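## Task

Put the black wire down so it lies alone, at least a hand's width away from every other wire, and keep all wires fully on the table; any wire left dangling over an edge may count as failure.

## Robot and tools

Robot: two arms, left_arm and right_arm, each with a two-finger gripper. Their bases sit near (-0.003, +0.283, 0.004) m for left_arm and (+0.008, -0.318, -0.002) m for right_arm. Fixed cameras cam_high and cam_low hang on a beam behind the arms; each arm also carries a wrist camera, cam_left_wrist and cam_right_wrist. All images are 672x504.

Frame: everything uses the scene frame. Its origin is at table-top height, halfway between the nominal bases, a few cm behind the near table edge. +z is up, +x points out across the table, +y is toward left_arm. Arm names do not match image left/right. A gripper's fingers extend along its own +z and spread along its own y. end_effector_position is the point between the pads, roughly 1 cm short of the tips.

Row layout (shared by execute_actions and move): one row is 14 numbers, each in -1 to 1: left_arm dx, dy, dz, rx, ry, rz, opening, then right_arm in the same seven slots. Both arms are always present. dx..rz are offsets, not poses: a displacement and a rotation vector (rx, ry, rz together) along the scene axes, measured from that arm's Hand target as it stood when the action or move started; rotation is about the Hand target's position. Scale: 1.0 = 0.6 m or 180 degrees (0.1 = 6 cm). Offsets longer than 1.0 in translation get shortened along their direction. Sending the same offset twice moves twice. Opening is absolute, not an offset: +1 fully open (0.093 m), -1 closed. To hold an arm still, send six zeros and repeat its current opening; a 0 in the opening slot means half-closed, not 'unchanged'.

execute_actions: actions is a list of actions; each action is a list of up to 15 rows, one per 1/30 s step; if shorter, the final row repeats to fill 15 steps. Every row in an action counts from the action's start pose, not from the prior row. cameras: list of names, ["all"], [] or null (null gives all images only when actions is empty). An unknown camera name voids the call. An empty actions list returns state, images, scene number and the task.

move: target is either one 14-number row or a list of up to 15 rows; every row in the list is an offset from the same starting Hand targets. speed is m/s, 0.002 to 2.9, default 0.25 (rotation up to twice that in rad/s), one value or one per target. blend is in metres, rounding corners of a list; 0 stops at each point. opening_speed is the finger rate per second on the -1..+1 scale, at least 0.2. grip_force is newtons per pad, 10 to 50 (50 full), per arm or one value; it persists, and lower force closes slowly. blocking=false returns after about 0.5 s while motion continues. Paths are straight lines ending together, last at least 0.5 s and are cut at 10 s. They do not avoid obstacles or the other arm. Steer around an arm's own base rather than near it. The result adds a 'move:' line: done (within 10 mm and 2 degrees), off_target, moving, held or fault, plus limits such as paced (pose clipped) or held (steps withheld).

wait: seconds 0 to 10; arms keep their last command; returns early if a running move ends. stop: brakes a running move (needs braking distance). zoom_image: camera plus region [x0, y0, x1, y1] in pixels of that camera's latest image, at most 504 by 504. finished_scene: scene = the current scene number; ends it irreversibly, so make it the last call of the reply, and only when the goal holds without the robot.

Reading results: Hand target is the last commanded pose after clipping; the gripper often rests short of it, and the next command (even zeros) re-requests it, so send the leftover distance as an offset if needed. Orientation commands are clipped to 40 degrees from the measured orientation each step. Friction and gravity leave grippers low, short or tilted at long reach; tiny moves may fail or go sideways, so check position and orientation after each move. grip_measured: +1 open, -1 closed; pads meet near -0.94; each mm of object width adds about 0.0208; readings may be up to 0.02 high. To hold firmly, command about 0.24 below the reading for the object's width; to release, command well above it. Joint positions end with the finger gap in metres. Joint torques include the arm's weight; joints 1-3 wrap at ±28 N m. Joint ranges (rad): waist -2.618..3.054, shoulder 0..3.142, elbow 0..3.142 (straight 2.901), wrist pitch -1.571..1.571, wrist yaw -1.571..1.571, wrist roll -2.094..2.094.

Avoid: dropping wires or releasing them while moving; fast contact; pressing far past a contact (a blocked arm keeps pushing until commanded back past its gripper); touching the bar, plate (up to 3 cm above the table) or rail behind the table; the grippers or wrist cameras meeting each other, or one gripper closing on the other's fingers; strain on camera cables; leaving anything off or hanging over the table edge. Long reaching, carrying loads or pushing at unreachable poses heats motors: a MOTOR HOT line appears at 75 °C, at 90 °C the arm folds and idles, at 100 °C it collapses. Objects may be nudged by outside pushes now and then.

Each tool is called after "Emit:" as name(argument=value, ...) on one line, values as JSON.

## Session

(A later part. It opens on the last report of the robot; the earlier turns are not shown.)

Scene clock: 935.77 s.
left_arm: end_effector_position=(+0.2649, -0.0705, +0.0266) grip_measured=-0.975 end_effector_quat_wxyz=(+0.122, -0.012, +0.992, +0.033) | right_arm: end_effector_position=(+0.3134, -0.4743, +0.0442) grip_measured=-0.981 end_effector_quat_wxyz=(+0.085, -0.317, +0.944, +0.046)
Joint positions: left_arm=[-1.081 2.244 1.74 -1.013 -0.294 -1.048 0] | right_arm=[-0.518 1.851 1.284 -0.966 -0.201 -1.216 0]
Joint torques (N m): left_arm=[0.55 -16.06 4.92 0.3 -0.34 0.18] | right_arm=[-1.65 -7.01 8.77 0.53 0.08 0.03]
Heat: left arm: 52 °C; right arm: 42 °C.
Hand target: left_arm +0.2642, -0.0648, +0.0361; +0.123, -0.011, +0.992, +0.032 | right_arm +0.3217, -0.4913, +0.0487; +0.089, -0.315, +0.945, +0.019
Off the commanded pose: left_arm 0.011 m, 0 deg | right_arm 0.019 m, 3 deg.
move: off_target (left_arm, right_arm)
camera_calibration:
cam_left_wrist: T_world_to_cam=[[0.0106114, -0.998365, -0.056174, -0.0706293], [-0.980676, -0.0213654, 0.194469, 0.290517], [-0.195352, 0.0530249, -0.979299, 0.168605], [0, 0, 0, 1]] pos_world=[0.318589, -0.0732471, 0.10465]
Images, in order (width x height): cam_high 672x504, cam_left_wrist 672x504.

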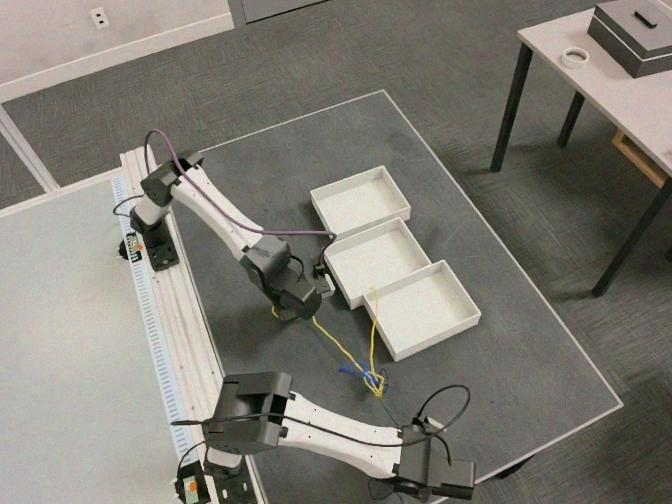

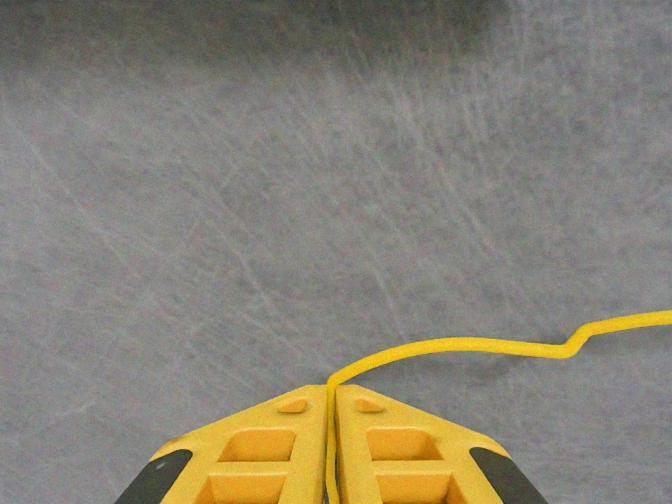

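Emit:
move(target=[-0.05, 0.11, 0.01, 0, 0, 0, -1, 0, 0, 0, 0, 0, 0, -1], speed=0.12, cameras=["cam_high"])

Emit:
zoom_image(camera="cam_high", region=[270, 260, 470, 460])

Scene clock: 937.60 s.
left_arm: end_effector_position=(+0.2325, +0.0012, +0.0347) grip_measured=-0.975 end_effector_quat_wxyz=(+0.115, -0.011, +0.992, +0.044) | right_arm: end_effector_position=(+0.3145, -0.4775, +0.0456) grip_measured=-0.981 end_effector_quat_wxyz=(+0.086, -0.316, +0.944, +0.040)
Joint positions: left_arm=[-1.057 1.965 1.346 -0.918 -0.292 -1.027 0] | right_arm=[-0.521 1.851 1.291 -0.964 -0.195 -1.217 0]
Joint torques (N m): left_arm=[0.42 -13.07 5.04 0.55 -0.38 0.21] | right_arm=[-1.36 -6.95 8.29 0.56 0 0.02]
Heat: left arm: 52 °C; right arm: 42 °C.
Hand target: left_arm +0.2342, +0.0013, +0.0421; +0.123, -0.011, +0.992, +0.032 | right_arm +0.3217, -0.4914, +0.0488; +0.089, -0.315, +0.945, +0.019
Off the commanded pose: left_arm 0.008 m, 2 deg | right_arm 0.016 m, 2 deg.
move: off_target (right_arm)
Images, in order (width x height): cam_high 672x504.

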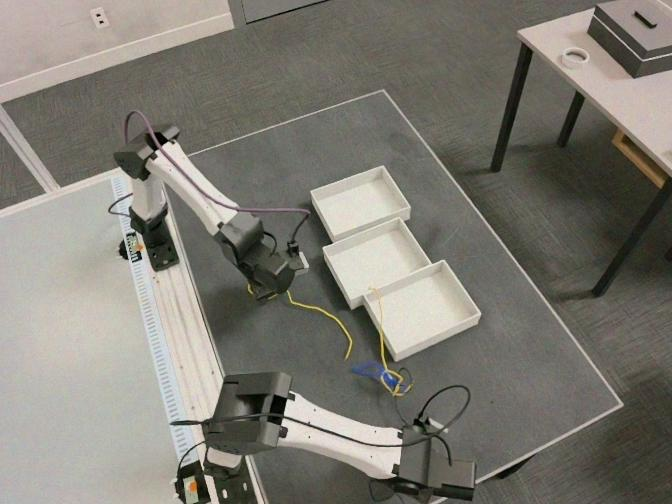

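Scaled by 2.520.

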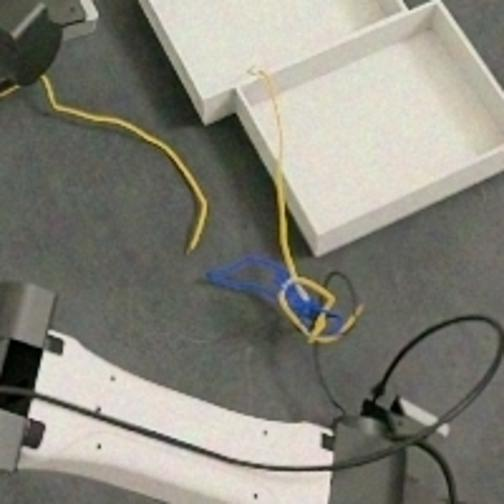

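Emit:
move(target=[[-0.03, 0.115, -0.05, 0, 0, 0, -1, 0, 0, 0, 0, 0, 0, -1], [-0.03, 0.115, -0.05, 0, 0, 0, -0.5, 0, 0, 0, 0, 0, 0, -1], [-0.03, 0.115, 0.05, 0, 0, 0, -0.5, 0, 0, 0, 0, 0, 0, -1], [0.08, -0.22, 0.2, 0, 0, 0, 0.1, 0, 0, 0, 0, 0, 0, -1]], blend=[0, 0, 0.03, 0], speed=[0.15, 0.15, 0.2, 0.4], cameras=["cam_left_wrist"])

Emit:
zoom_image(camera="cam_left_wrist", region=[420, 0, 672, 252])

Scene clock: 942.27 s.
left_arm: end_effector_position=(+0.2843, -0.1252, +0.1672) grip_measured=+0.098 end_effector_quat_wxyz=(+0.158, -0.001, +0.987, -0.031) | right_arm: end_effector_position=(+0.3145, -0.4775, +0.0456) grip_measured=-0.981 end_effector_quat_wxyz=(+0.086, -0.316, +0.944, +0.040)
Joint positions: left_arm=[-1.117 2.447 2.642 -1.567 -0.295 -1.038 0.05] | right_arm=[-0.521 1.851 1.291 -0.964 -0.195 -1.217 0]
Joint torques (N m): left_arm=[-0.98 -11.55 8.29 0.66 -0.46 -0.04] | right_arm=[-1.36 -6.97 8.34 0.54 -0.02 0.02]
Heat: left arm: 52 °C; right arm: 43 °C.
Hand target: left_arm +0.2822, -0.1307, +0.1620; +0.123, -0.011, +0.992, +0.032 | right_arm +0.3217, -0.4914, +0.0488; +0.089, -0.315, +0.945, +0.019
Off the commanded pose: left_arm 0.008 m, 8 deg | right_arm 0.016 m, 3 deg.
joint sent to its limit (left arm) — joint 4 (wrist pitch), lower limit. The joint targets are off in orientation, not in position.
move: off_target (left_arm, right_arm); blend cut to 0.0299 m at target 3; target 4's new opening was sent with left_arm's hand 0.008 m and 8 deg from that target
camera_calibration:
cam_left_wrist: T_world_to_cam=[[-0.0286725, -0.997304, 0.0675488, -0.126887], [-0.991969, 0.0367171, 0.121036, 0.303851], [-0.12319, -0.0635358, -0.990347, 0.279662], [0, 0, 0, 1]] pos_world=[0.332224, -0.119933, 0.248756]
Images, in order (width x height): cam_left_wrist 672x504.

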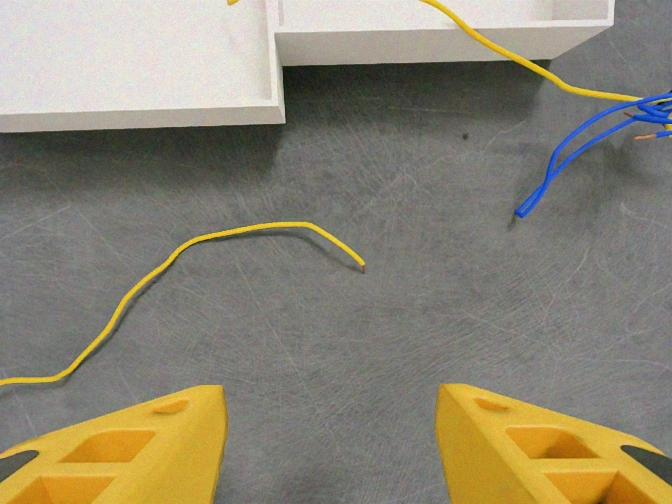

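Scaled by 2.000.

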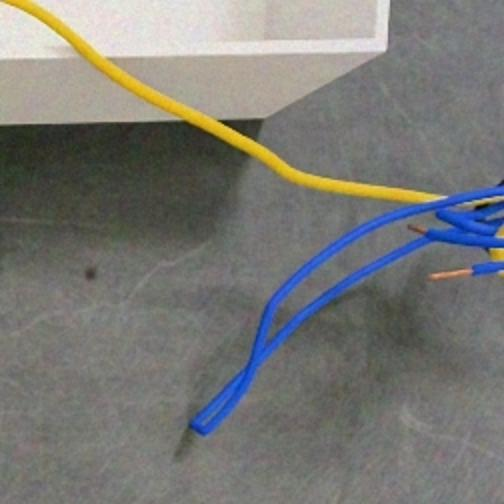

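Emit:
move(target=[[0.0497, -0.152, -0.145, -0.1386, -0.2147, -0.3255, 0.0, 0, 0, 0, 0, 0, 0, -1], [0.0913, -0.222, -0.2533, -0.1386, -0.2147, -0.3255, 0.0, 0, 0, 0, 0, 0, 0, -1]], blend=[0.02, 0], speed=[0.5, 0.2], cameras=["cam_left_wrist"])

Scene clock: 947.13 s.
left_arm: end_effector_position=(+0.3375, -0.2591, +0.0233) grip_measured=+0.002 end_effector_quat_wxyz=(+0.429, +0.419, +0.764, -0.236) | right_arm: end_effector_position=(+0.3145, -0.4775, +0.0456) grip_measured=-0.981 end_effector_quat_wxyz=(+0.086, -0.316, +0.944, +0.040)
Joint positions: left_arm=[-1.068 2.459 1.63 0.27 -0.041 0.032 0.045] | right_arm=[-0.521 1.851 1.291 -0.964 -0.195 -1.217 0]
Joint torques (N m): left_arm=[0.2 -11.52 9.24 2.08 0.06 0.25] | right_arm=[-1.37 -6.99 8.25 0.55 -0.02 0.01]
Heat: left arm: 52 °C; right arm: 44 °C.
Hand target: left_arm +0.3369, -0.2640, +0.0101; +0.423, +0.429, +0.762, -0.238 | right_arm +0.3217, -0.4914, +0.0488; +0.089, -0.315, +0.945, +0.019
Off the commanded pose: left_arm 0.014 m, 1 deg | right_arm 0.016 m, 3 deg.
move: off_target (left_arm, right_arm)
camera_calibration:
cam_left_wrist: T_world_to_cam=[[-0.853975, -0.520247, -0.00836026, 0.154768], [-0.430495, 0.715491, -0.550224, 0.380921], [0.292234, -0.466278, -0.834975, -0.112908], [0, 0, 0, 1]] pos_world=[0.329148, -0.244675, 0.11661]
Images, in order (width x height): cam_left_wrist 672x504.

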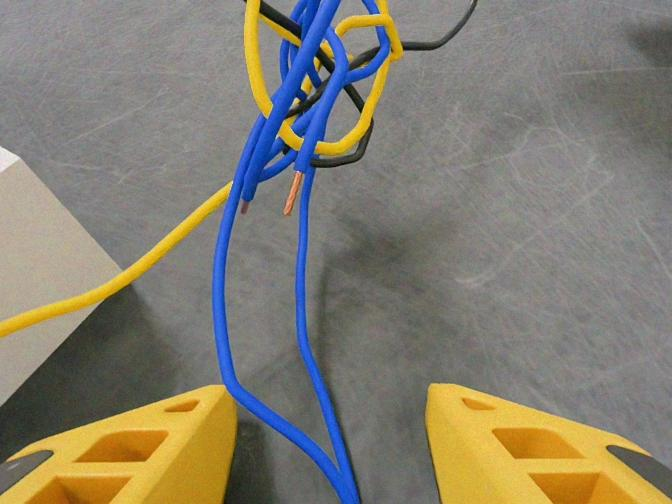

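Emit:
move(target=[[0.0, 0.0, -0.037, 0, 0, 0, 0.0, 0, 0, 0, 0, 0, 0, -1], [0.0, 0.0, -0.037, 0, 0, 0, -1, 0, 0, 0, 0, 0, 0, -1], [-0.1, 0.17, 0.0, 0, 0, 0, -1, 0, 0, 0, 0, 0, 0, -1]], blend=[0, 0, 0], speed=[0.1, 0.1, 0.15], cameras=["cam_left_wrist", "cam_high"])

Scene clock: 950.53 s.
left_arm: end_effector_position=(+0.2786, -0.1853, +0.0320) grip_measured=-0.973 end_effector_quat_wxyz=(+0.450, +0.424, +0.735, -0.277) | right_arm: end_effector_position=(+0.2982, -0.4440, +0.0489) grip_measured=-0.981 end_effector_quat_wxyz=(+0.073, -0.321, +0.937, +0.114)
Joint positions: left_arm=[-1.071 2.191 1.052 0.666 0.022 0.038 0] | right_arm=[-0.499 1.851 1.291 -1.093 -0.269 -1.225 0]
Joint torques (N m): left_arm=[1.11 -13.64 2.35 1.32 -0.52 0.2] | right_arm=[-3.69 -7.79 8.32 1.43 0.71 0.14]
Heat: left arm: 52 °C; right arm: 44 °C.
Hand target: left_arm +0.2770, -0.1620, +0.0101; +0.423, +0.429, +0.762, -0.238 | right_arm +0.3217, -0.4913, +0.0488; +0.089, -0.315, +0.945, +0.019
Off the commanded pose: left_arm 0.032 m, 6 deg | right_arm 0.053 m, 11 deg.
move: off_target (left_arm, right_arm); target 2's new opening was sent with left_arm's hand 0.035 m and 4 deg from that target
camera_calibration:
cam_left_wrist: T_world_to_cam=[[-0.882222, -0.470623, 0.0140824, 0.159225], [-0.375747, 0.685715, -0.623385, 0.289189], [0.283723, -0.555256, -0.781788, -0.0698346], [0, 0, 0, 1]] pos_world=[0.268948, -0.162142, 0.123438]
Images, in order (width x height): cam_high 672x504, cam_left_wrist 672x504.

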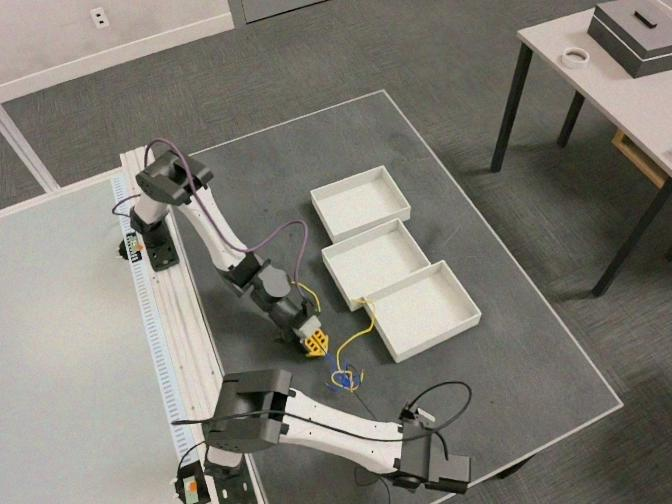

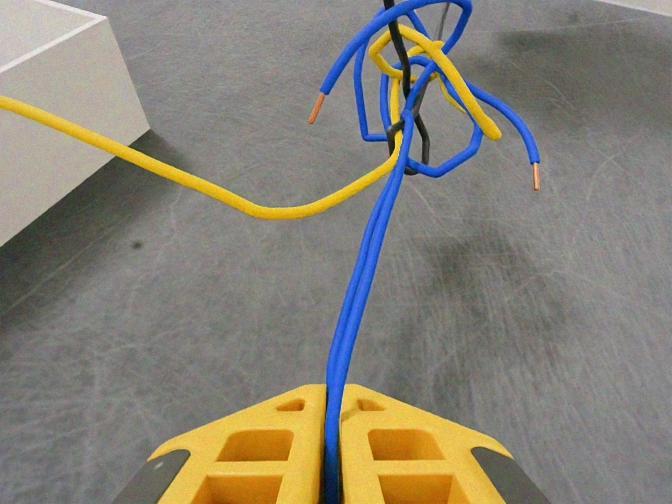

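Emit:
zoom_image(camera="cam_left_wrist", region=[300, 0, 560, 200])

Scaled by 1.938.

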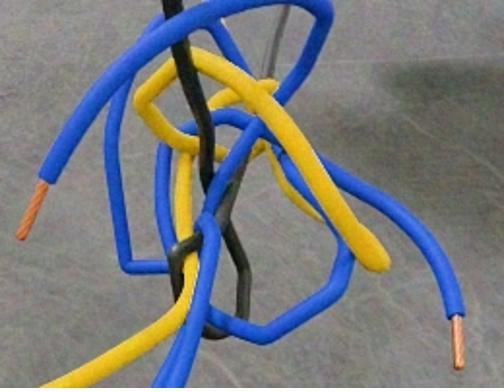

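Emit:
move(target=[-0.08, 0.13, 0.02, 0, 0, 0, -1, 0.03, -0.05, 0, 0, 0, 0, -1], speed=0.2, cameras=["cam_left_wrist"])

Emit:
zoom_image(camera="cam_left_wrist", region=[300, 0, 560, 200])

Scene clock: 952.27 s.
left_arm: end_effector_position=(+0.2298, -0.1050, +0.0397) grip_measured=-0.973 end_effector_quat_wxyz=(+0.443, +0.427, +0.740, -0.272) | right_arm: end_effector_position=(+0.3105, -0.4718, +0.0458) grip_measured=-0.981 end_effector_quat_wxyz=(+0.065, -0.317, +0.939, +0.114)
Joint positions: left_arm=[-1.073 1.921 0.644 0.785 0.018 0.039 0] | right_arm=[-0.541 1.957 1.423 -1.139 -0.252 -1.261 0]
Joint torques (N m): left_arm=[1.21 -10.39 1.98 1.49 -0.48 0.18] | right_arm=[-3.41 -8.05 10.35 1.36 0.53 0.11]
Heat: left arm: 52 °C; right arm: 44 °C.
Hand target: left_arm +0.2290, -0.0839, +0.0221; +0.423, +0.429, +0.762, -0.238 | right_arm +0.3398, -0.5213, +0.0489; +0.089, -0.315, +0.945, +0.019
Off the commanded pose: left_arm 0.027 m, 5 deg | right_arm 0.058 m, 11 deg.
move: off_target (left_arm, right_arm)
camera_calibration:
cam_left_wrist: T_world_to_cam=[[-0.882302, -0.470522, 0.012382, 0.154004], [-0.380459, 0.697439, -0.607314, 0.222301], [0.277119, -0.540545, -0.794366, -0.00179471], [0, 0, 0, 1]] pos_world=[0.220951, -0.0835489, 0.131674]
Images, in order (width x height): cam_left_wrist 672x504.

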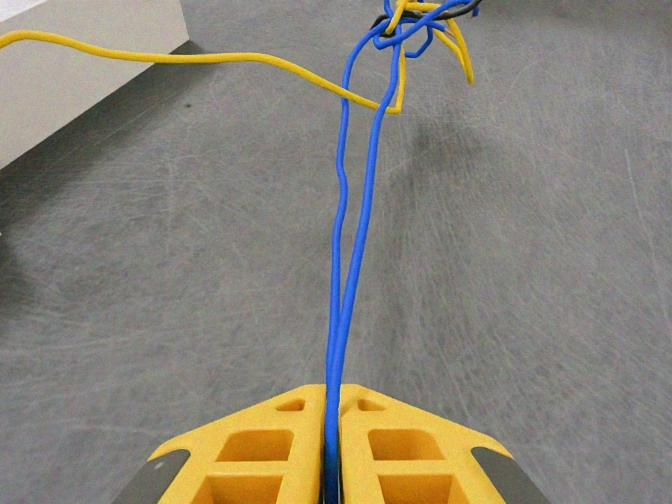

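Scaled by 1.938.

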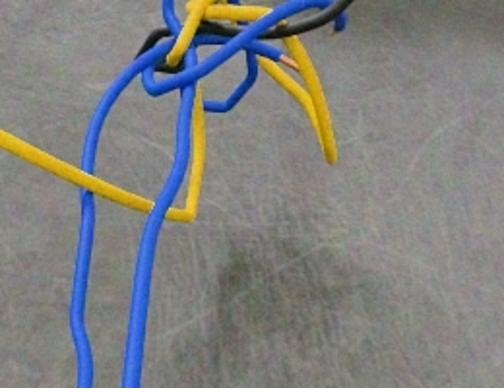

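Emit:
move(target=[-0.07, 0.14, 0.02, 0, 0, 0, -1, 0.0, 0.0, 0, 0, 0, 0, -1], speed=0.2, cameras=["cam_left_wrist", "cam_high"])

Emit:
zoom_image(camera="cam_high", region=[270, 270, 470, 504])

Scene clock: 953.93 s.
left_arm: end_effector_position=(+0.1907, -0.0298, +0.0707) grip_measured=-0.973 end_effector_quat_wxyz=(+0.467, +0.421, +0.723, -0.286) | right_arm: end_effector_position=(+0.2901, -0.4460, +0.0534) grip_measured=-0.981 end_effector_quat_wxyz=(+0.040, -0.312, +0.932, +0.178)
Joint positions: left_arm=[-1.05 1.556 0.295 0.834 0.047 0.052 0] | right_arm=[-0.53 1.957 1.424 -1.276 -0.292 -1.268 0]
Joint torques (N m): left_arm=[2.32 -6.45 0.94 1.05 -0.5 0.25] | right_arm=[-4.67 -9.37 11.23 2.09 0.91 0.24]
Heat: left arm: 52 °C; right arm: 45 °C.
Hand target: left_arm +0.1870, -0.0001, +0.0342; +0.423, +0.429, +0.762, -0.238 | right_arm +0.3396, -0.5214, +0.0488; +0.088, -0.315, +0.945, +0.019
Off the commanded pose: left_arm 0.047 m, 9 deg | right_arm 0.090 m, 19 deg.
move: off_target (left_arm, right_arm)
camera_calibration:
cam_left_wrist: T_world_to_cam=[[-0.885173, -0.465178, 0.00887007, 0.155384], [-0.355417, 0.663763, -0.658102, 0.17158], [0.300247, -0.585686, -0.752877, 0.0655218], [0, 0, 0, 1]] pos_world=[0.178851, -0.00323165, 0.160868]
Images, in order (width x height): cam_high 672x504, cam_left_wrist 672x504.

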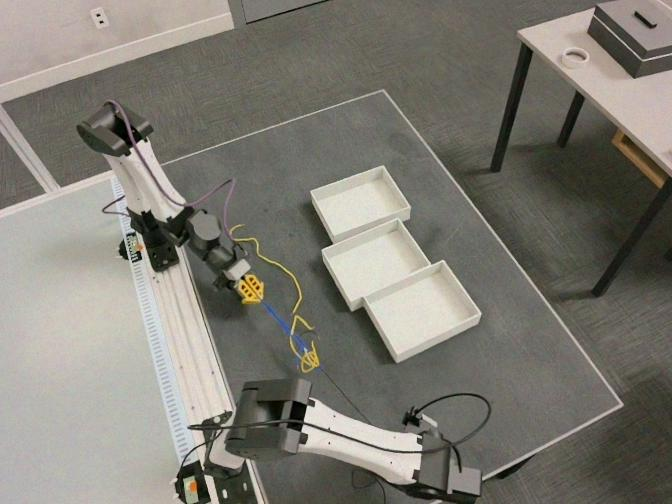

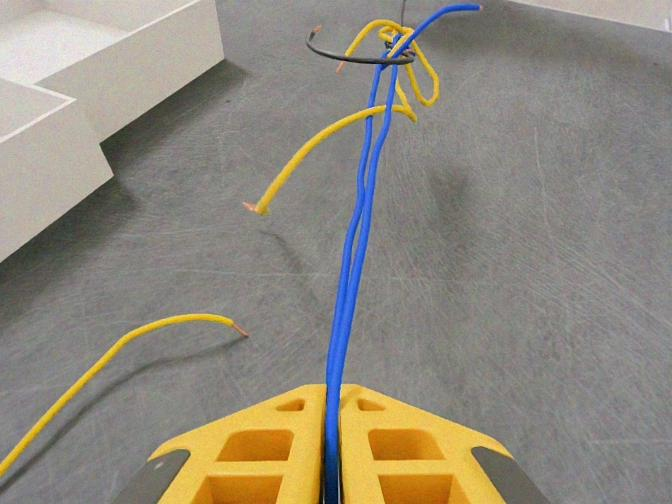

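Scaled by 2.154.

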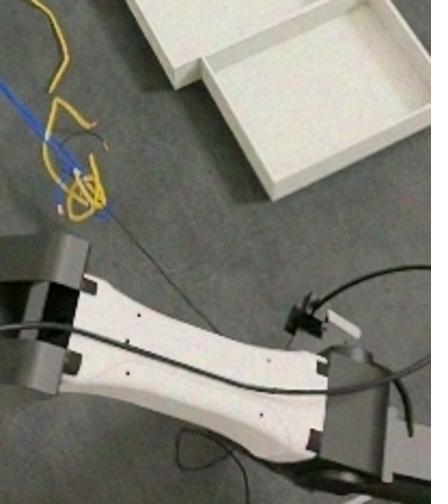

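Emit:
move(target=[-0.037, 0.083, 0.06, 0.0855, 0.052, 0, -1, 0.434, 0.152, 0.01, 0, 0, 0, -1], speed=0.3, cameras=["cam_high", "cam_left_wrist"])

Emit:
zoom_image(camera="cam_high", region=[220, 220, 520, 504])

Scene clock: 958.00 s.
left_arm: end_effector_position=(+0.2065, +0.0187, +0.1263) grip_measured=-0.973 end_effector_quat_wxyz=(+0.425, +0.406, +0.783, -0.202) | right_arm: end_effector_position=(+0.5238, -0.3172, +0.0648) grip_measured=-0.981 end_effector_quat_wxyz=(+0.108, -0.354, +0.914, +0.164)
Joint positions: left_arm=[-0.987 1.114 0.492 0.022 -0.044 0.066 0] | right_arm=[-0.073 2.727 2.808 -1.608 -0.402 -0.859 0]
Joint torques (N m): left_arm=[-0.47 -4.12 4.88 -0.55 0.4 0.29] | right_arm=[-11.92 -11.54 10.54 2.82 2.07 0.63]
Heat: left arm: 50 °C; right arm: 46 °C.
Hand target: left_arm +0.1648, +0.0498, +0.0701; +0.298, +0.460, +0.819, -0.168 | right_arm +0.6000, -0.4301, +0.0547; +0.088, -0.315, +0.945, +0.019
Off the commanded pose: left_arm 0.076 m, 17 deg | right_arm 0.137 m, 18 deg.
elbow stopped short (right arm): the move would have taken joint 3 (elbow) straighter than the controller allows.
joint read past its limit (right arm) — joint 4 (wrist pitch), lower limit.
move: off_target (left_arm, right_arm)
camera_calibration:
cam_left_wrist: T_world_to_cam=[[-0.819645, -0.571653, -0.0373523, 0.185764], [-0.475668, 0.715457, -0.511723, 0.186927], [0.319252, -0.401664, -0.858338, 0.137031], [0, 0, 0, 1]] pos_world=[0.197428, 0.0274945, 0.220212]
Images, in order (width x height): cam_high 672x504, cam_left_wrist 672x504.

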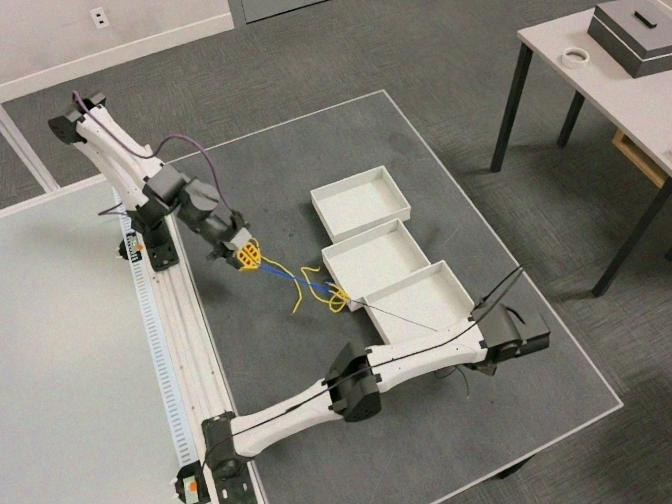

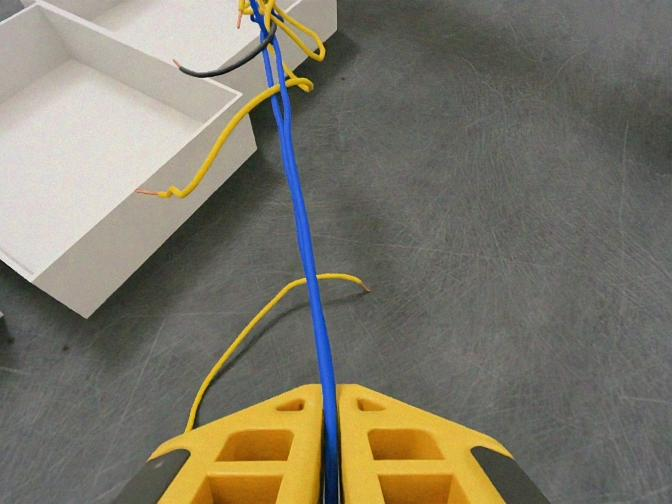

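Scaled by 1.680.

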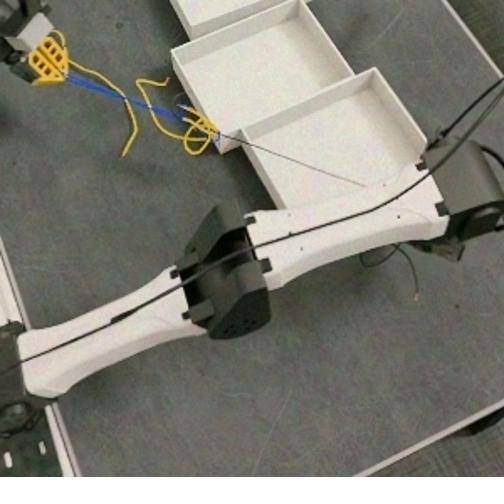

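Emit:
execute_actions(actions=[[[0.007,0.017,0.008,0,0,0,-1,-0.002,-0.006,0,0,0,0,-1],[0.013,0.033,0.017,0,0,0,-1,-0.004,-0.012,0,0,0,0,-1],[0.02,0.05,0.025,0,0,0,-1,-0.006,-0.018,0,0,0,0,-1],[0.027,0.067,0.033,0,0,0,-1,-0.008,-0.024,0,0,0,0,-1],[0.033,0.083,0.042,0,0,0,-1,-0.01,-0.03,0,0,0,0,-1],[0.04,0.1,0.05,0,0,0,-1,-0.012,-0.036,0,0,0,0,-1],[0.047,0.117,0.058,0,0,0,-1,-0.014,-0.042,0,0,0,0,-1],[0.053,0.133,0.067,0,0,0,-1,-0.016,-0.048,0,0,0,0,-1],[0.06,0.15,0.075,0,0,0,-1,-0.018,-0.054,0,0,0,0,-1],[0.067,0.167,0.083,0,0,0,-1,-0.02,-0.06,0,0,0,0,-1]]], cameras=["cam_high", "cam_left_wrist"])

Emit:
zoom_image(camera="cam_high", region=[220, 200, 400, 350])

Scene clock: 960.37 s.
left_arm: end_effector_position=(+0.2024, +0.1500, +0.1107) grip_measured=-0.973 end_effector_quat_wxyz=(+0.313, +0.436, +0.829, -0.159) | right_arm: end_effector_position=(+0.5799, -0.4572, +0.0556) grip_measured=-0.981 end_effector_quat_wxyz=(+0.183, -0.296, +0.937, -0.029)
Joint positions: left_arm=[-0.414 0.853 0.549 -0.629 0.334 0.507 0] | right_arm=[-0.231 2.77 2.842 -1.297 -0.162 -0.868 0]
Joint torques (N m): left_arm=[0.94 -0.25 10.24 1.5 0.28 0.23] | right_arm=[-0.9 -12.53 8.43 1.15 -0.08 -0.02]
Heat: left arm: 49 °C; right arm: 46 °C.
Hand target: left_arm +0.2050, +0.1500, +0.1199; +0.298, +0.461, +0.819, -0.168 | right_arm +0.5880, -0.4659, +0.0547; +0.088, -0.315, +0.945, +0.019
Off the commanded pose: left_arm 0.010 m, 4 deg | right_arm 0.012 m, 12 deg.
elbow stopped short (right arm): the move would have taken joint 3 (elbow) straighter than the controller allows.
camera_calibration:
cam_left_wrist: T_world_to_cam=[[-0.833876, -0.551823, -0.0119372, 0.253994], [-0.528231, 0.804124, -0.272682, 0.0539532], [0.160071, -0.221077, -0.96203, 0.194313], [0, 0, 0, 1]] pos_world=[0.209195, 0.139733, 0.204679]
Images, in order (width x height): cam_high 672x504, cam_left_wrist 672x504.

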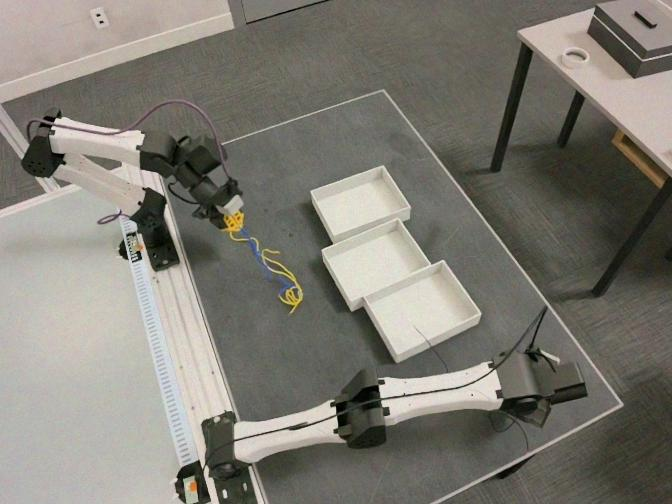

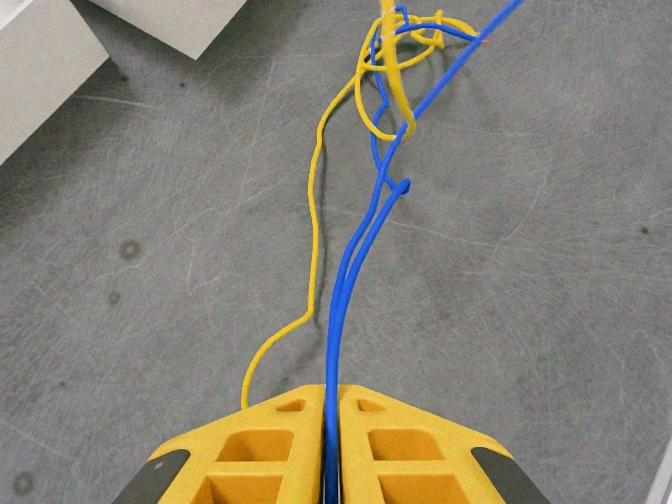

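Scaled by 2.800.

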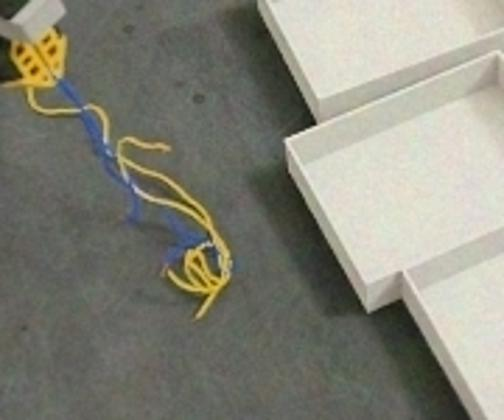

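Emit:
execute_actions(actions=[[[0,0,-0.004,0,0,0,-1,-0.006,0.003,0.01,0,0,0,-1],[0,0,-0.009,0,0,0,-1,-0.014,0.008,0.025,0,0,0,-1],[0,0,-0.014,0,0,0,-1,-0.024,0.013,0.04,0,0,0,-1],[0,0,-0.019,0,0,0,-1,-0.034,0.018,0.057,0,0,0,-1],[0,0,-0.024,0,0,0,-1,-0.044,0.023,0.074,0,0,0,-1],[0,0,-0.029,0,0,0,-1,-0.054,0.028,0.091,0,0,0,-1],[0,0,-0.034,0,0,0,-1,-0.064,0.033,0.108,0,0,0,-1],[0,0,-0.039,0,0,0,-1,-0.074,0.039,0.125,0,0,0,-1],[0,0,-0.044,0,0,0,-1,-0.084,0.044,0.142,0,0,0,-1],[0,0,-0.049,0,0,0,-1,-0.094,0.05,0.159,0,0,0,-1],[0,0,-0.054,0,0,0,-1,-0.104,0.055,0.176,0,0,0,-1],[0,0,-0.059,0,0,0,-1,-0.114,0.06,0.193,0,0,0,-1],[0,0,-0.064,0,0,0,-1,-0.125,0.065,0.21,0,0,0,-1],[0,0,-0.069,0,0,0,-1,-0.136,0.071,0.226,0,0,0,-1],[0,0,-0.075,0,0,0,-1,-0.147,0.077,0.242,0,0,0,-1]],[[0,0,-0.005,0,0,0,-1,-0.01,0.005,0.017,0,0,0,-1],[0,0,-0.01,0,0,0,-1,-0.02,0.01,0.034,0,0,0,-1],[0,0,-0.015,0,0,0,-1,-0.03,0.015,0.051,0,0,0,-1],[0,0,-0.02,0,0,0,-1,-0.04,0.02,0.068,0,0,0,-1],[0,0,-0.025,0,0,0,-1,-0.05,0.025,0.085,0,0,0,-1],[0,0,-0.03,0,0,0,-1,-0.06,0.03,0.102,0,0,0,-1],[0,0,-0.035,0,0,0,-1,-0.07,0.035,0.119,0,0,0,-1],[0,0,-0.04,0,0,0,-1,-0.08,0.04,0.136,0,0,0,-1],[0,0,-0.045,0,0,0,-1,-0.09,0.045,0.152,0,0,0,-1],[0,0,-0.05,0,0,0,-1,-0.1,0.05,0.168,0,0,0,-1],[0,0,-0.055,0,0,0,-1,-0.108,0.054,0.184,0,0,0,-1],[0,0,-0.06,0,0,0,-1,-0.116,0.058,0.2,0,0,0,-1],[0,0,-0.065,0,0,0,-1,-0.123,0.062,0.213,0,0,0,-1],[0,0,-0.07,0,0,0,-1,-0.129,0.065,0.223,0,0,0,-1],[0,0,-0.075,0,0,0,-1,-0.133,0.067,0.23,0,0,0,-1]]], cameras=["cam_high", "cam_left_wrist"])

Emit:
zoom_image(camera="cam_high", region=[330, 250, 560, 450])

Scene clock: 964.37 s.
left_arm: end_effector_position=(+0.2055, +0.1518, +0.0343) grip_measured=-0.973 end_effector_quat_wxyz=(+0.295, +0.456, +0.824, -0.161) | right_arm: end_effector_position=(+0.4235, -0.3813, +0.3470) grip_measured=-0.981 end_effector_quat_wxyz=(+0.290, -0.298, +0.905, -0.086)
Joint positions: left_arm=[-0.358 1.049 0.331 -0.279 0.378 0.603 0] | right_arm=[-0.164 1.929 2.533 -1.568 -0.15 -0.805 0]
Joint torques (N m): left_arm=[0.92 -1.35 5.86 1.63 0.32 0.27] | right_arm=[0.18 -6.95 3.97 1.37 -0.11 0.22]
Heat: left arm: 47 °C; right arm: 45 °C.
Hand target: left_arm +0.2050, +0.1500, +0.0300; +0.298, +0.461, +0.819, -0.168 | right_arm +0.4200, -0.3796, +0.3380; +0.089, -0.315, +0.945, +0.019
Off the commanded pose: left_arm 0.005 m, 1 deg | right_arm 0.010 m, 27 deg.
elbow stopped short (right arm): the move would have taken joint 3 (elbow) straighter than the controller allows.
joint sent to its limit (right arm) — joint 4 (wrist pitch), lower limit. The joint targets are off in orientation, not in position.
camera_calibration:
cam_left_wrist: T_world_to_cam=[[-0.857974, -0.513666, -0.00530542, 0.255561], [-0.497204, 0.832984, -0.242747, 0.0214549], [0.12911, -0.205633, -0.970075, 0.124991], [0, 0, 0, 1]] pos_world=[0.213794, 0.139104, 0.127815]
Images, in order (width x height): cam_high 672x504, cam_left_wrist 672x504.

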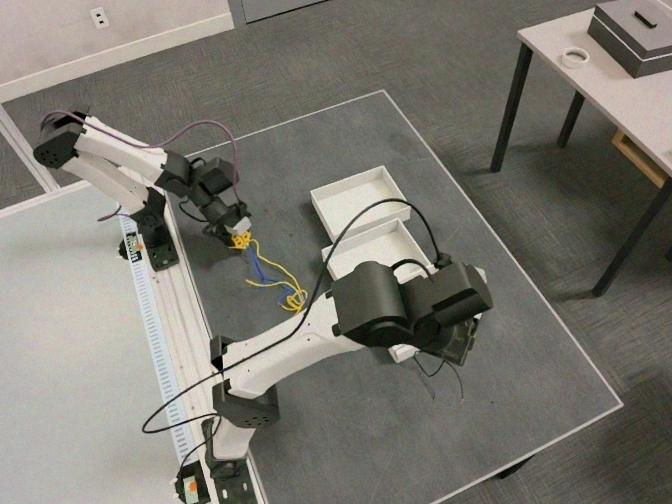

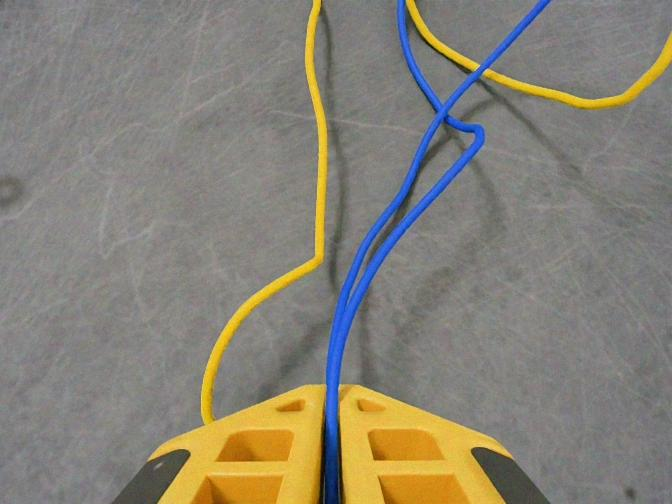

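Scaled by 2.191.

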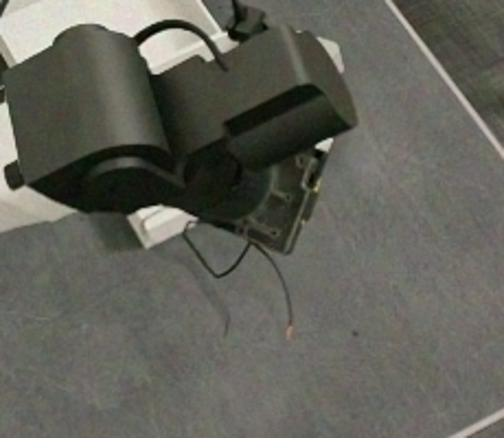

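Emit:
wait(seconds=0.1, cameras=["cam_right_wrist", "cam_low"])

Emit:
zoom_image(camera="cam_low", region=[260, 180, 400, 300])

Scene clock: 964.90 s.
left_arm: end_effector_position=(+0.2055, +0.1518, +0.0343) grip_measured=-0.973 end_effector_quat_wxyz=(+0.295, +0.456, +0.824, -0.161) | right_arm: end_effector_position=(+0.4235, -0.3813, +0.3470) grip_measured=-0.981 end_effector_quat_wxyz=(+0.290, -0.298, +0.905, -0.086)
Joint positions: left_arm=[-0.358 1.049 0.331 -0.279 0.378 0.603 0] | right_arm=[-0.164 1.929 2.533 -1.568 -0.15 -0.805 0]
Joint torques (N m): left_arm=[0.85 -1.25 5.75 1.63 0.33 0.25] | right_arm=[0.18 -6.98 4 1.35 -0.11 0.21]
Heat: left arm: 47 °C; right arm: 45 °C.
Hand target: left_arm +0.2050, +0.1500, +0.0300; +0.298, +0.461, +0.819, -0.168 | right_arm +0.4200, -0.3796, +0.3380; +0.089, -0.315, +0.945, +0.019
Tool commands: left_gripper/opening=-1.0 right_gripper/opening=-1.0
Off the commanded pose: left_arm 0.005 m, 1 deg | right_arm 0.010 m, 27 deg.
wait: 0.10 s; at rest from the start
camera_calibration:
cam_right_wrist: T_world_to_cam=[[0.497617, -0.803345, 0.32713, -0.628622], [-0.837468, -0.543183, -0.0599904, 0.206228], [0.225885, -0.244109, -0.943073, 0.224745], [0, 0, 0, 1]] pos_world=[0.434756, -0.338119, 0.429964]
Images, in order (width x height): cam_low 672x504, cam_right_wrist 672x504.

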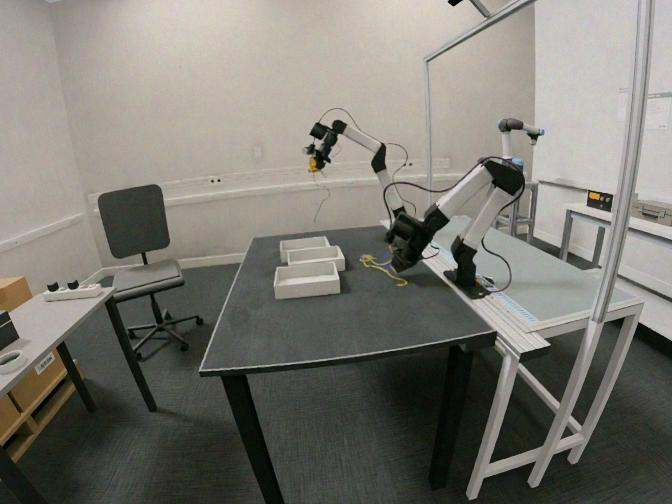

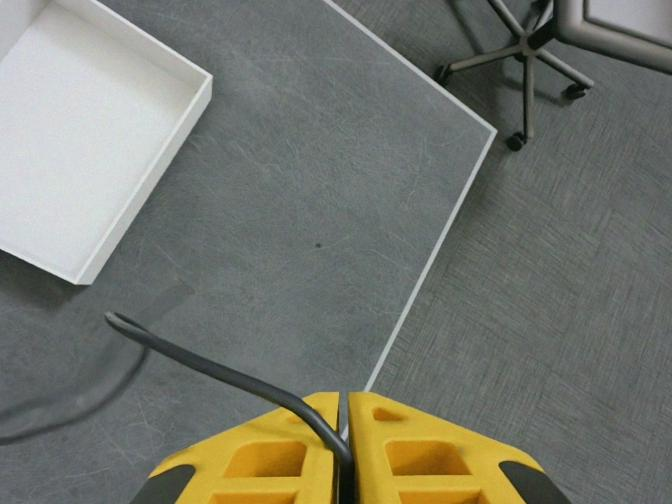

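Scaled by 3.600.

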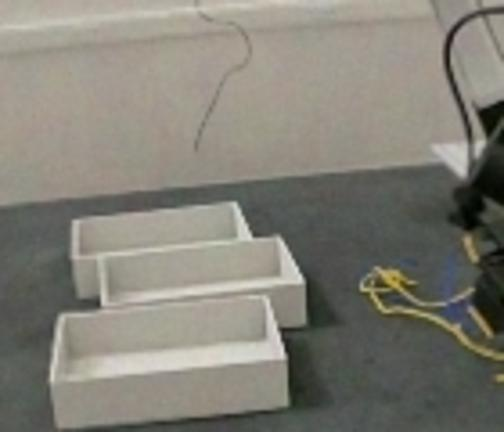

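Emit:
execute_actions(actions=[[[0,0,-0.002,0,0,0,-1,0.002,0,-0.005,0,0,0,-1],[0,0,-0.004,0,0,0,-1,0.005,-0.001,-0.016,0,0,0,-1],[0,0,-0.006,0,0,0,-1,0.01,-0.002,-0.032,0,0,0,-1],[0,0,-0.008,0,0,0,-1,0.016,-0.003,-0.05,0,0,0,-1],[0,0,-0.01,0,0,0,-1,0.022,-0.004,-0.068,0,0,0,-1],[0,0,-0.012,0,0,0,-1,0.027,-0.006,-0.087,0,0,0,-1],[0,0,-0.014,0,0,0,-1,0.034,-0.007,-0.108,0,0,0,-1],[0,0,-0.016,0,0,0,-1,0.04,-0.008,-0.126,0,0,0,-1],[0,0,-0.018,0,0,0,-1,0.046,-0.01,-0.147,0,0,0,-1],[0,0,-0.02,0,0,0,-1,0.052,-0.011,-0.166,0,0,0,-1],[0,0,-0.02,0,0,0,-1,0.058,-0.012,-0.184,0,0,0,-1],[0,0,-0.02,0,0,0,-1,0.065,-0.013,-0.205,0,0,0,-1],[0,0,-0.02,0,0,0,-1,0.071,-0.014,-0.224,0,0,0,-1],[0,0,-0.02,0,0,0,-1,0.077,-0.016,-0.245,0,0,0,-1],[0,0,-0.02,0,0,0,-1,0.083,-0.017,-0.263,0,0,0,-1]],[[0,0,0,0,0,0,-0.3,0.007,-0.001,-0.017,0,0,0,-1],[0,0,0,0,0,0,-0.3,0.013,-0.003,-0.035,0,0,0,-1],[0,0,0,0,0,0,-0.3,0.021,-0.004,-0.054,0,0,0,-1],[0,0,0,0,0,0,-0.3,0.027,-0.006,-0.072,0,0,0,-1],[0,0,0,0,0,0,-0.3,0.035,-0.007,-0.091,0,0,0,-1],[0,0,0,0,0,0,-0.3,0.042,-0.009,-0.109,0,0,0,-1],[0,0,0,0,0,0,-0.3,0.048,-0.01,-0.126,0,0,0,-1],[0,0,0,0,0,0,-0.3,0.055,-0.011,-0.143,0,0,0,-1],[0,0,0,0,0,0,-0.3,0.061,-0.012,-0.158,0,0,0,-1],[0,0,0,0,0,0,-0.3,0.066,-0.014,-0.174,0,0,0,-1],[0,0,0,0,0,0,-0.3,0.071,-0.015,-0.187,0,0,0,-1],[0,0,0,0,0,0,-0.3,0.076,-0.015,-0.197,0,0,0,-1],[0,0,0,0,0,0,-0.3,0.079,-0.016,-0.206,0,0,0,-1],[0,0,0,0,0,0,-0.3,0.081,-0.017,-0.213,0,0,0,-1],[0,0,0,0,0,0,-0.3,0.083,-0.017,-0.217,0,0,0,-1]]], cameras=["cam_high", "cam_right_wrist"])

Emit:
zoom_image(camera="cam_high", region=[330, 270, 600, 470])

Scene clock: 968.30 s.
left_arm: end_effector_position=(+0.2081, +0.1497, +0.0223) grip_measured=-0.302 end_effector_quat_wxyz=(+0.299, +0.457, +0.822, -0.163) | right_arm: end_effector_position=(+0.5168, -0.4008, +0.0546) grip_measured=-0.981 end_effector_quat_wxyz=(+0.090, -0.307, +0.947, +0.024)
Joint positions: left_arm=[-0.358 1.109 0.296 -0.175 0.383 0.604 0.031] | right_arm=[-0.153 2.491 2.351 -1.291 -0.139 -0.825 0]
Joint torques (N m): left_arm=[1.07 -1.21 5.37 1.61 0.32 0.23] | right_arm=[0.35 -12.19 5.61 0.73 -0.08 -0.03]
Heat: left arm: 46 °C; right arm: 44 °C.
Hand target: left_arm +0.2050, +0.1500, +0.0179; +0.298, +0.460, +0.819, -0.168 | right_arm +0.5196, -0.4000, +0.0499; +0.088, -0.315, +0.945, +0.019
Off the commanded pose: left_arm 0.005 m, 1 deg | right_arm 0.006 m, 1 deg.
camera_calibration:
cam_right_wrist: T_world_to_cam=[[0.593069, -0.805125, 0.00661453, -0.627525], [-0.776185, -0.569529, 0.270505, 0.19603], [-0.214023, -0.165562, -0.962696, 0.183131], [0, 0, 0, 1]] pos_world=[0.563516, -0.363272, 0.127424]
Images, in order (width x height): cam_high 672x504, cam_right_wrist 672x504.

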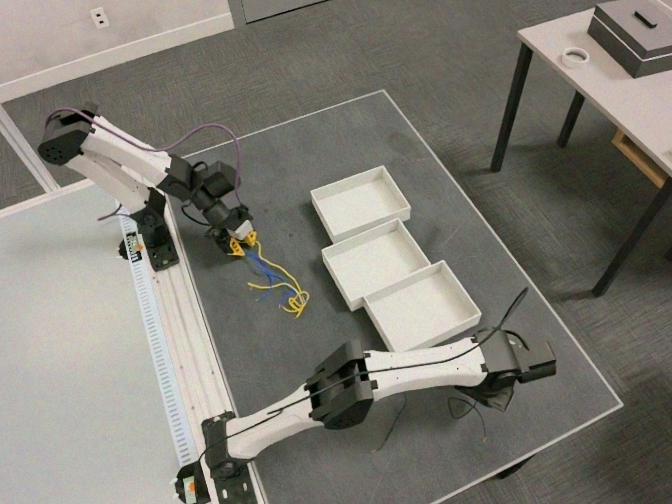

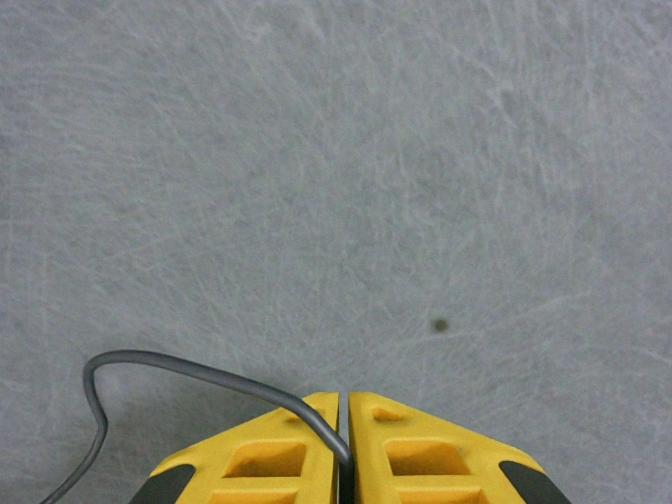

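Scaled by 1.867.

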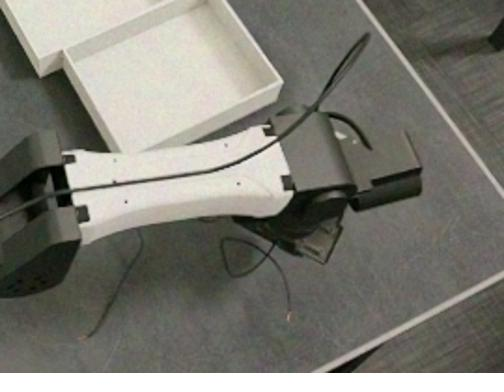

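Emit:
execute_actions(actions=[[[0,0,0.006,0,0,0,-0.3,0,0,-0.003,0,0,0,-1],[0,0,0.018,0,0,0,-0.3,0,0,-0.008,0,0,0,-1],[0,0,0.033,0,0,0,-0.3,0,0,-0.014,0,0,0,-1],[0,0,0.049,0,0,0,-0.3,0,0,-0.02,0,0,0,-1],[0,0,0.065,0,0,0,-0.3,0,0,-0.026,0,0,0,-1],[0,0,0.081,0,0,0,-0.3,0,0,-0.032,0,0,0,-1],[0,0,0.097,0,0,0,-0.3,0,0,-0.038,0,0,0,-1],[0,0,0.113,0,0,0,-0.3,0,0,-0.043,0,0,0,-1],[0,0,0.127,0,0,0,-0.3,0,0,-0.047,0,0,0,-1],[0,0,0.14,0,0,0,-0.3,0,0,-0.051,0,0,0,-1],[0,0,0.15,0,0,0,-0.3,0,0,-0.054,0,0,0,-1],[0,0,0.156,0,0,0,-0.3,0,0,-0.056,0,0,0,-1],[0,0,0.16,0,0,0,-0.3,0,0,-0.057,0,0,0,-1]]], cameras=["cam_right_wrist"])

Scene clock: 970.27 s.
left_arm: end_effector_position=(+0.2047, +0.1513, +0.1076) grip_measured=-0.302 end_effector_quat_wxyz=(+0.297, +0.458, +0.821, -0.167) | right_arm: end_effector_position=(+0.5210, -0.4019, +0.0247) grip_measured=-0.981 end_effector_quat_wxyz=(+0.096, -0.308, +0.946, +0.020)
Joint positions: left_arm=[-0.372 0.913 0.578 -0.653 0.383 0.592 0.031] | right_arm=[-0.153 2.491 2.23 -1.156 -0.139 -0.825 0]
Joint torques (N m): left_arm=[-0.44 -1.5 8.85 1.38 0.15 0.08] | right_arm=[0.43 -11.73 5.15 0.73 -0.08 -0.01]
Heat: left arm: 45 °C; right arm: 44 °C.
Hand target: left_arm +0.2050, +0.1500, +0.1139; +0.298, +0.461, +0.819, -0.168 | right_arm +0.5196, -0.4000, +0.0157; +0.089, -0.315, +0.945, +0.019
Off the commanded pose: left_arm 0.006 m, 0 deg | right_arm 0.009 m, 1 deg.
camera_calibration:
cam_right_wrist: T_world_to_cam=[[0.59303, -0.804998, 0.0171168, -0.630988], [-0.779773, -0.56889, 0.261378, 0.209052], [-0.200671, -0.168352, -0.965085, 0.146993], [0, 0, 0, 1]] pos_world=[0.566705, -0.36427, 0.0980199]
Images, in order (width x height): cam_right_wrist 672x504.

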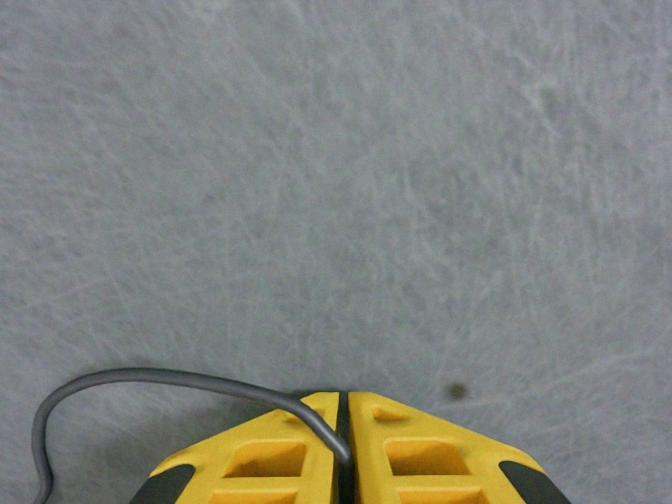

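Emit:
execute_actions(actions=[[[0,0,0,0,0,0,-0.3,0,0,-0.006,0,0,0,-1],[0,0,0,0,0,0,-0.3,0,0,-0.012,0,0,0,-1],[0,0,0,0,0,0,-0.3,0,0,-0.016,0,0,0,-1],[0,0,0,0,0,0,-0.3,0,0,-0.016,0,0,0,-1],[0,0,0,0,0,0,-0.3,0,0,-0.016,0,0,0,-1],[0,0,0,0,0,0,-0.3,0,0,-0.016,0,0,0,-1],[0,0,0,0,0,0,-0.3,0,0,-0.016,0,0,0,-1],[0,0,0,0,0,0,-0.3,0,0,-0.016,0,0,0,-1],[0,0,0,0,0,0,-0.3,0,0,-0.016,0,0,0,-0.9],[0,0,0,0,0,0,-0.3,0,0,-0.016,0,0,0,-0.85],[0,0,0,0,0,0,-0.3,0,0,-0.016,0,0,0,-0.8],[0,0,0,0,0,0,-0.3,0,0,-0.016,0,0,0,-0.72],[0,0,0,0,0,0,-0.3,0,0,-0.016,0,0,0,-0.64],[0,0,0,0,0,0,-0.3,0,0,-0.016,0,0,0,-0.56],[0,0,0,0,0,0,-0.3,0,0,-0.016,0,0,0,-0.5]]], cameras=["cam_right_wrist"])

Scene clock: 971.50 s.
left_arm: end_effector_position=(+0.2020, +0.1521, +0.1059) grip_measured=-0.302 end_effector_quat_wxyz=(+0.290, +0.458, +0.823, -0.168) | right_arm: end_effector_position=(+0.5282, -0.4056, +0.0216) grip_measured=-0.502 end_effector_quat_wxyz=(+0.108, -0.308, +0.945, +0.008)
Joint positions: left_arm=[-0.372 0.913 0.578 -0.668 0.383 0.592 0.031] | right_arm=[-0.154 2.491 2.213 -1.106 -0.129 -0.825 0.021]
Joint torques (N m): left_arm=[-0.24 -1.26 9.46 1.38 0.18 0.13] | right_arm=[0.55 -11.51 4.12 0.65 -0.15 -0.02]
Heat: left arm: 45 °C; right arm: 44 °C.
Hand target: left_arm +0.2050, +0.1500, +0.1139; +0.298, +0.461, +0.819, -0.168 | right_arm +0.5196, -0.4000, +0.0061; +0.089, -0.315, +0.945, +0.019
Off the commanded pose: left_arm 0.009 m, 1 deg | right_arm 0.019 m, 3 deg.
camera_calibration:
cam_right_wrist: T_world_to_cam=[[0.590108, -0.805885, 0.0481882, -0.637754], [-0.788982, -0.563021, 0.246, 0.220984], [-0.171117, -0.183186, -0.968071, 0.123259], [0, 0, 0, 1]] pos_world=[0.571788, -0.366959, 0.0956938]
Images, in order (width x height): cam_right_wrist 672x504.

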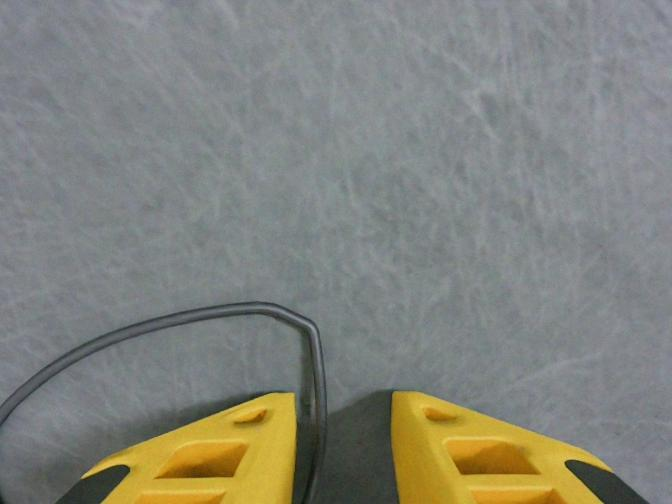

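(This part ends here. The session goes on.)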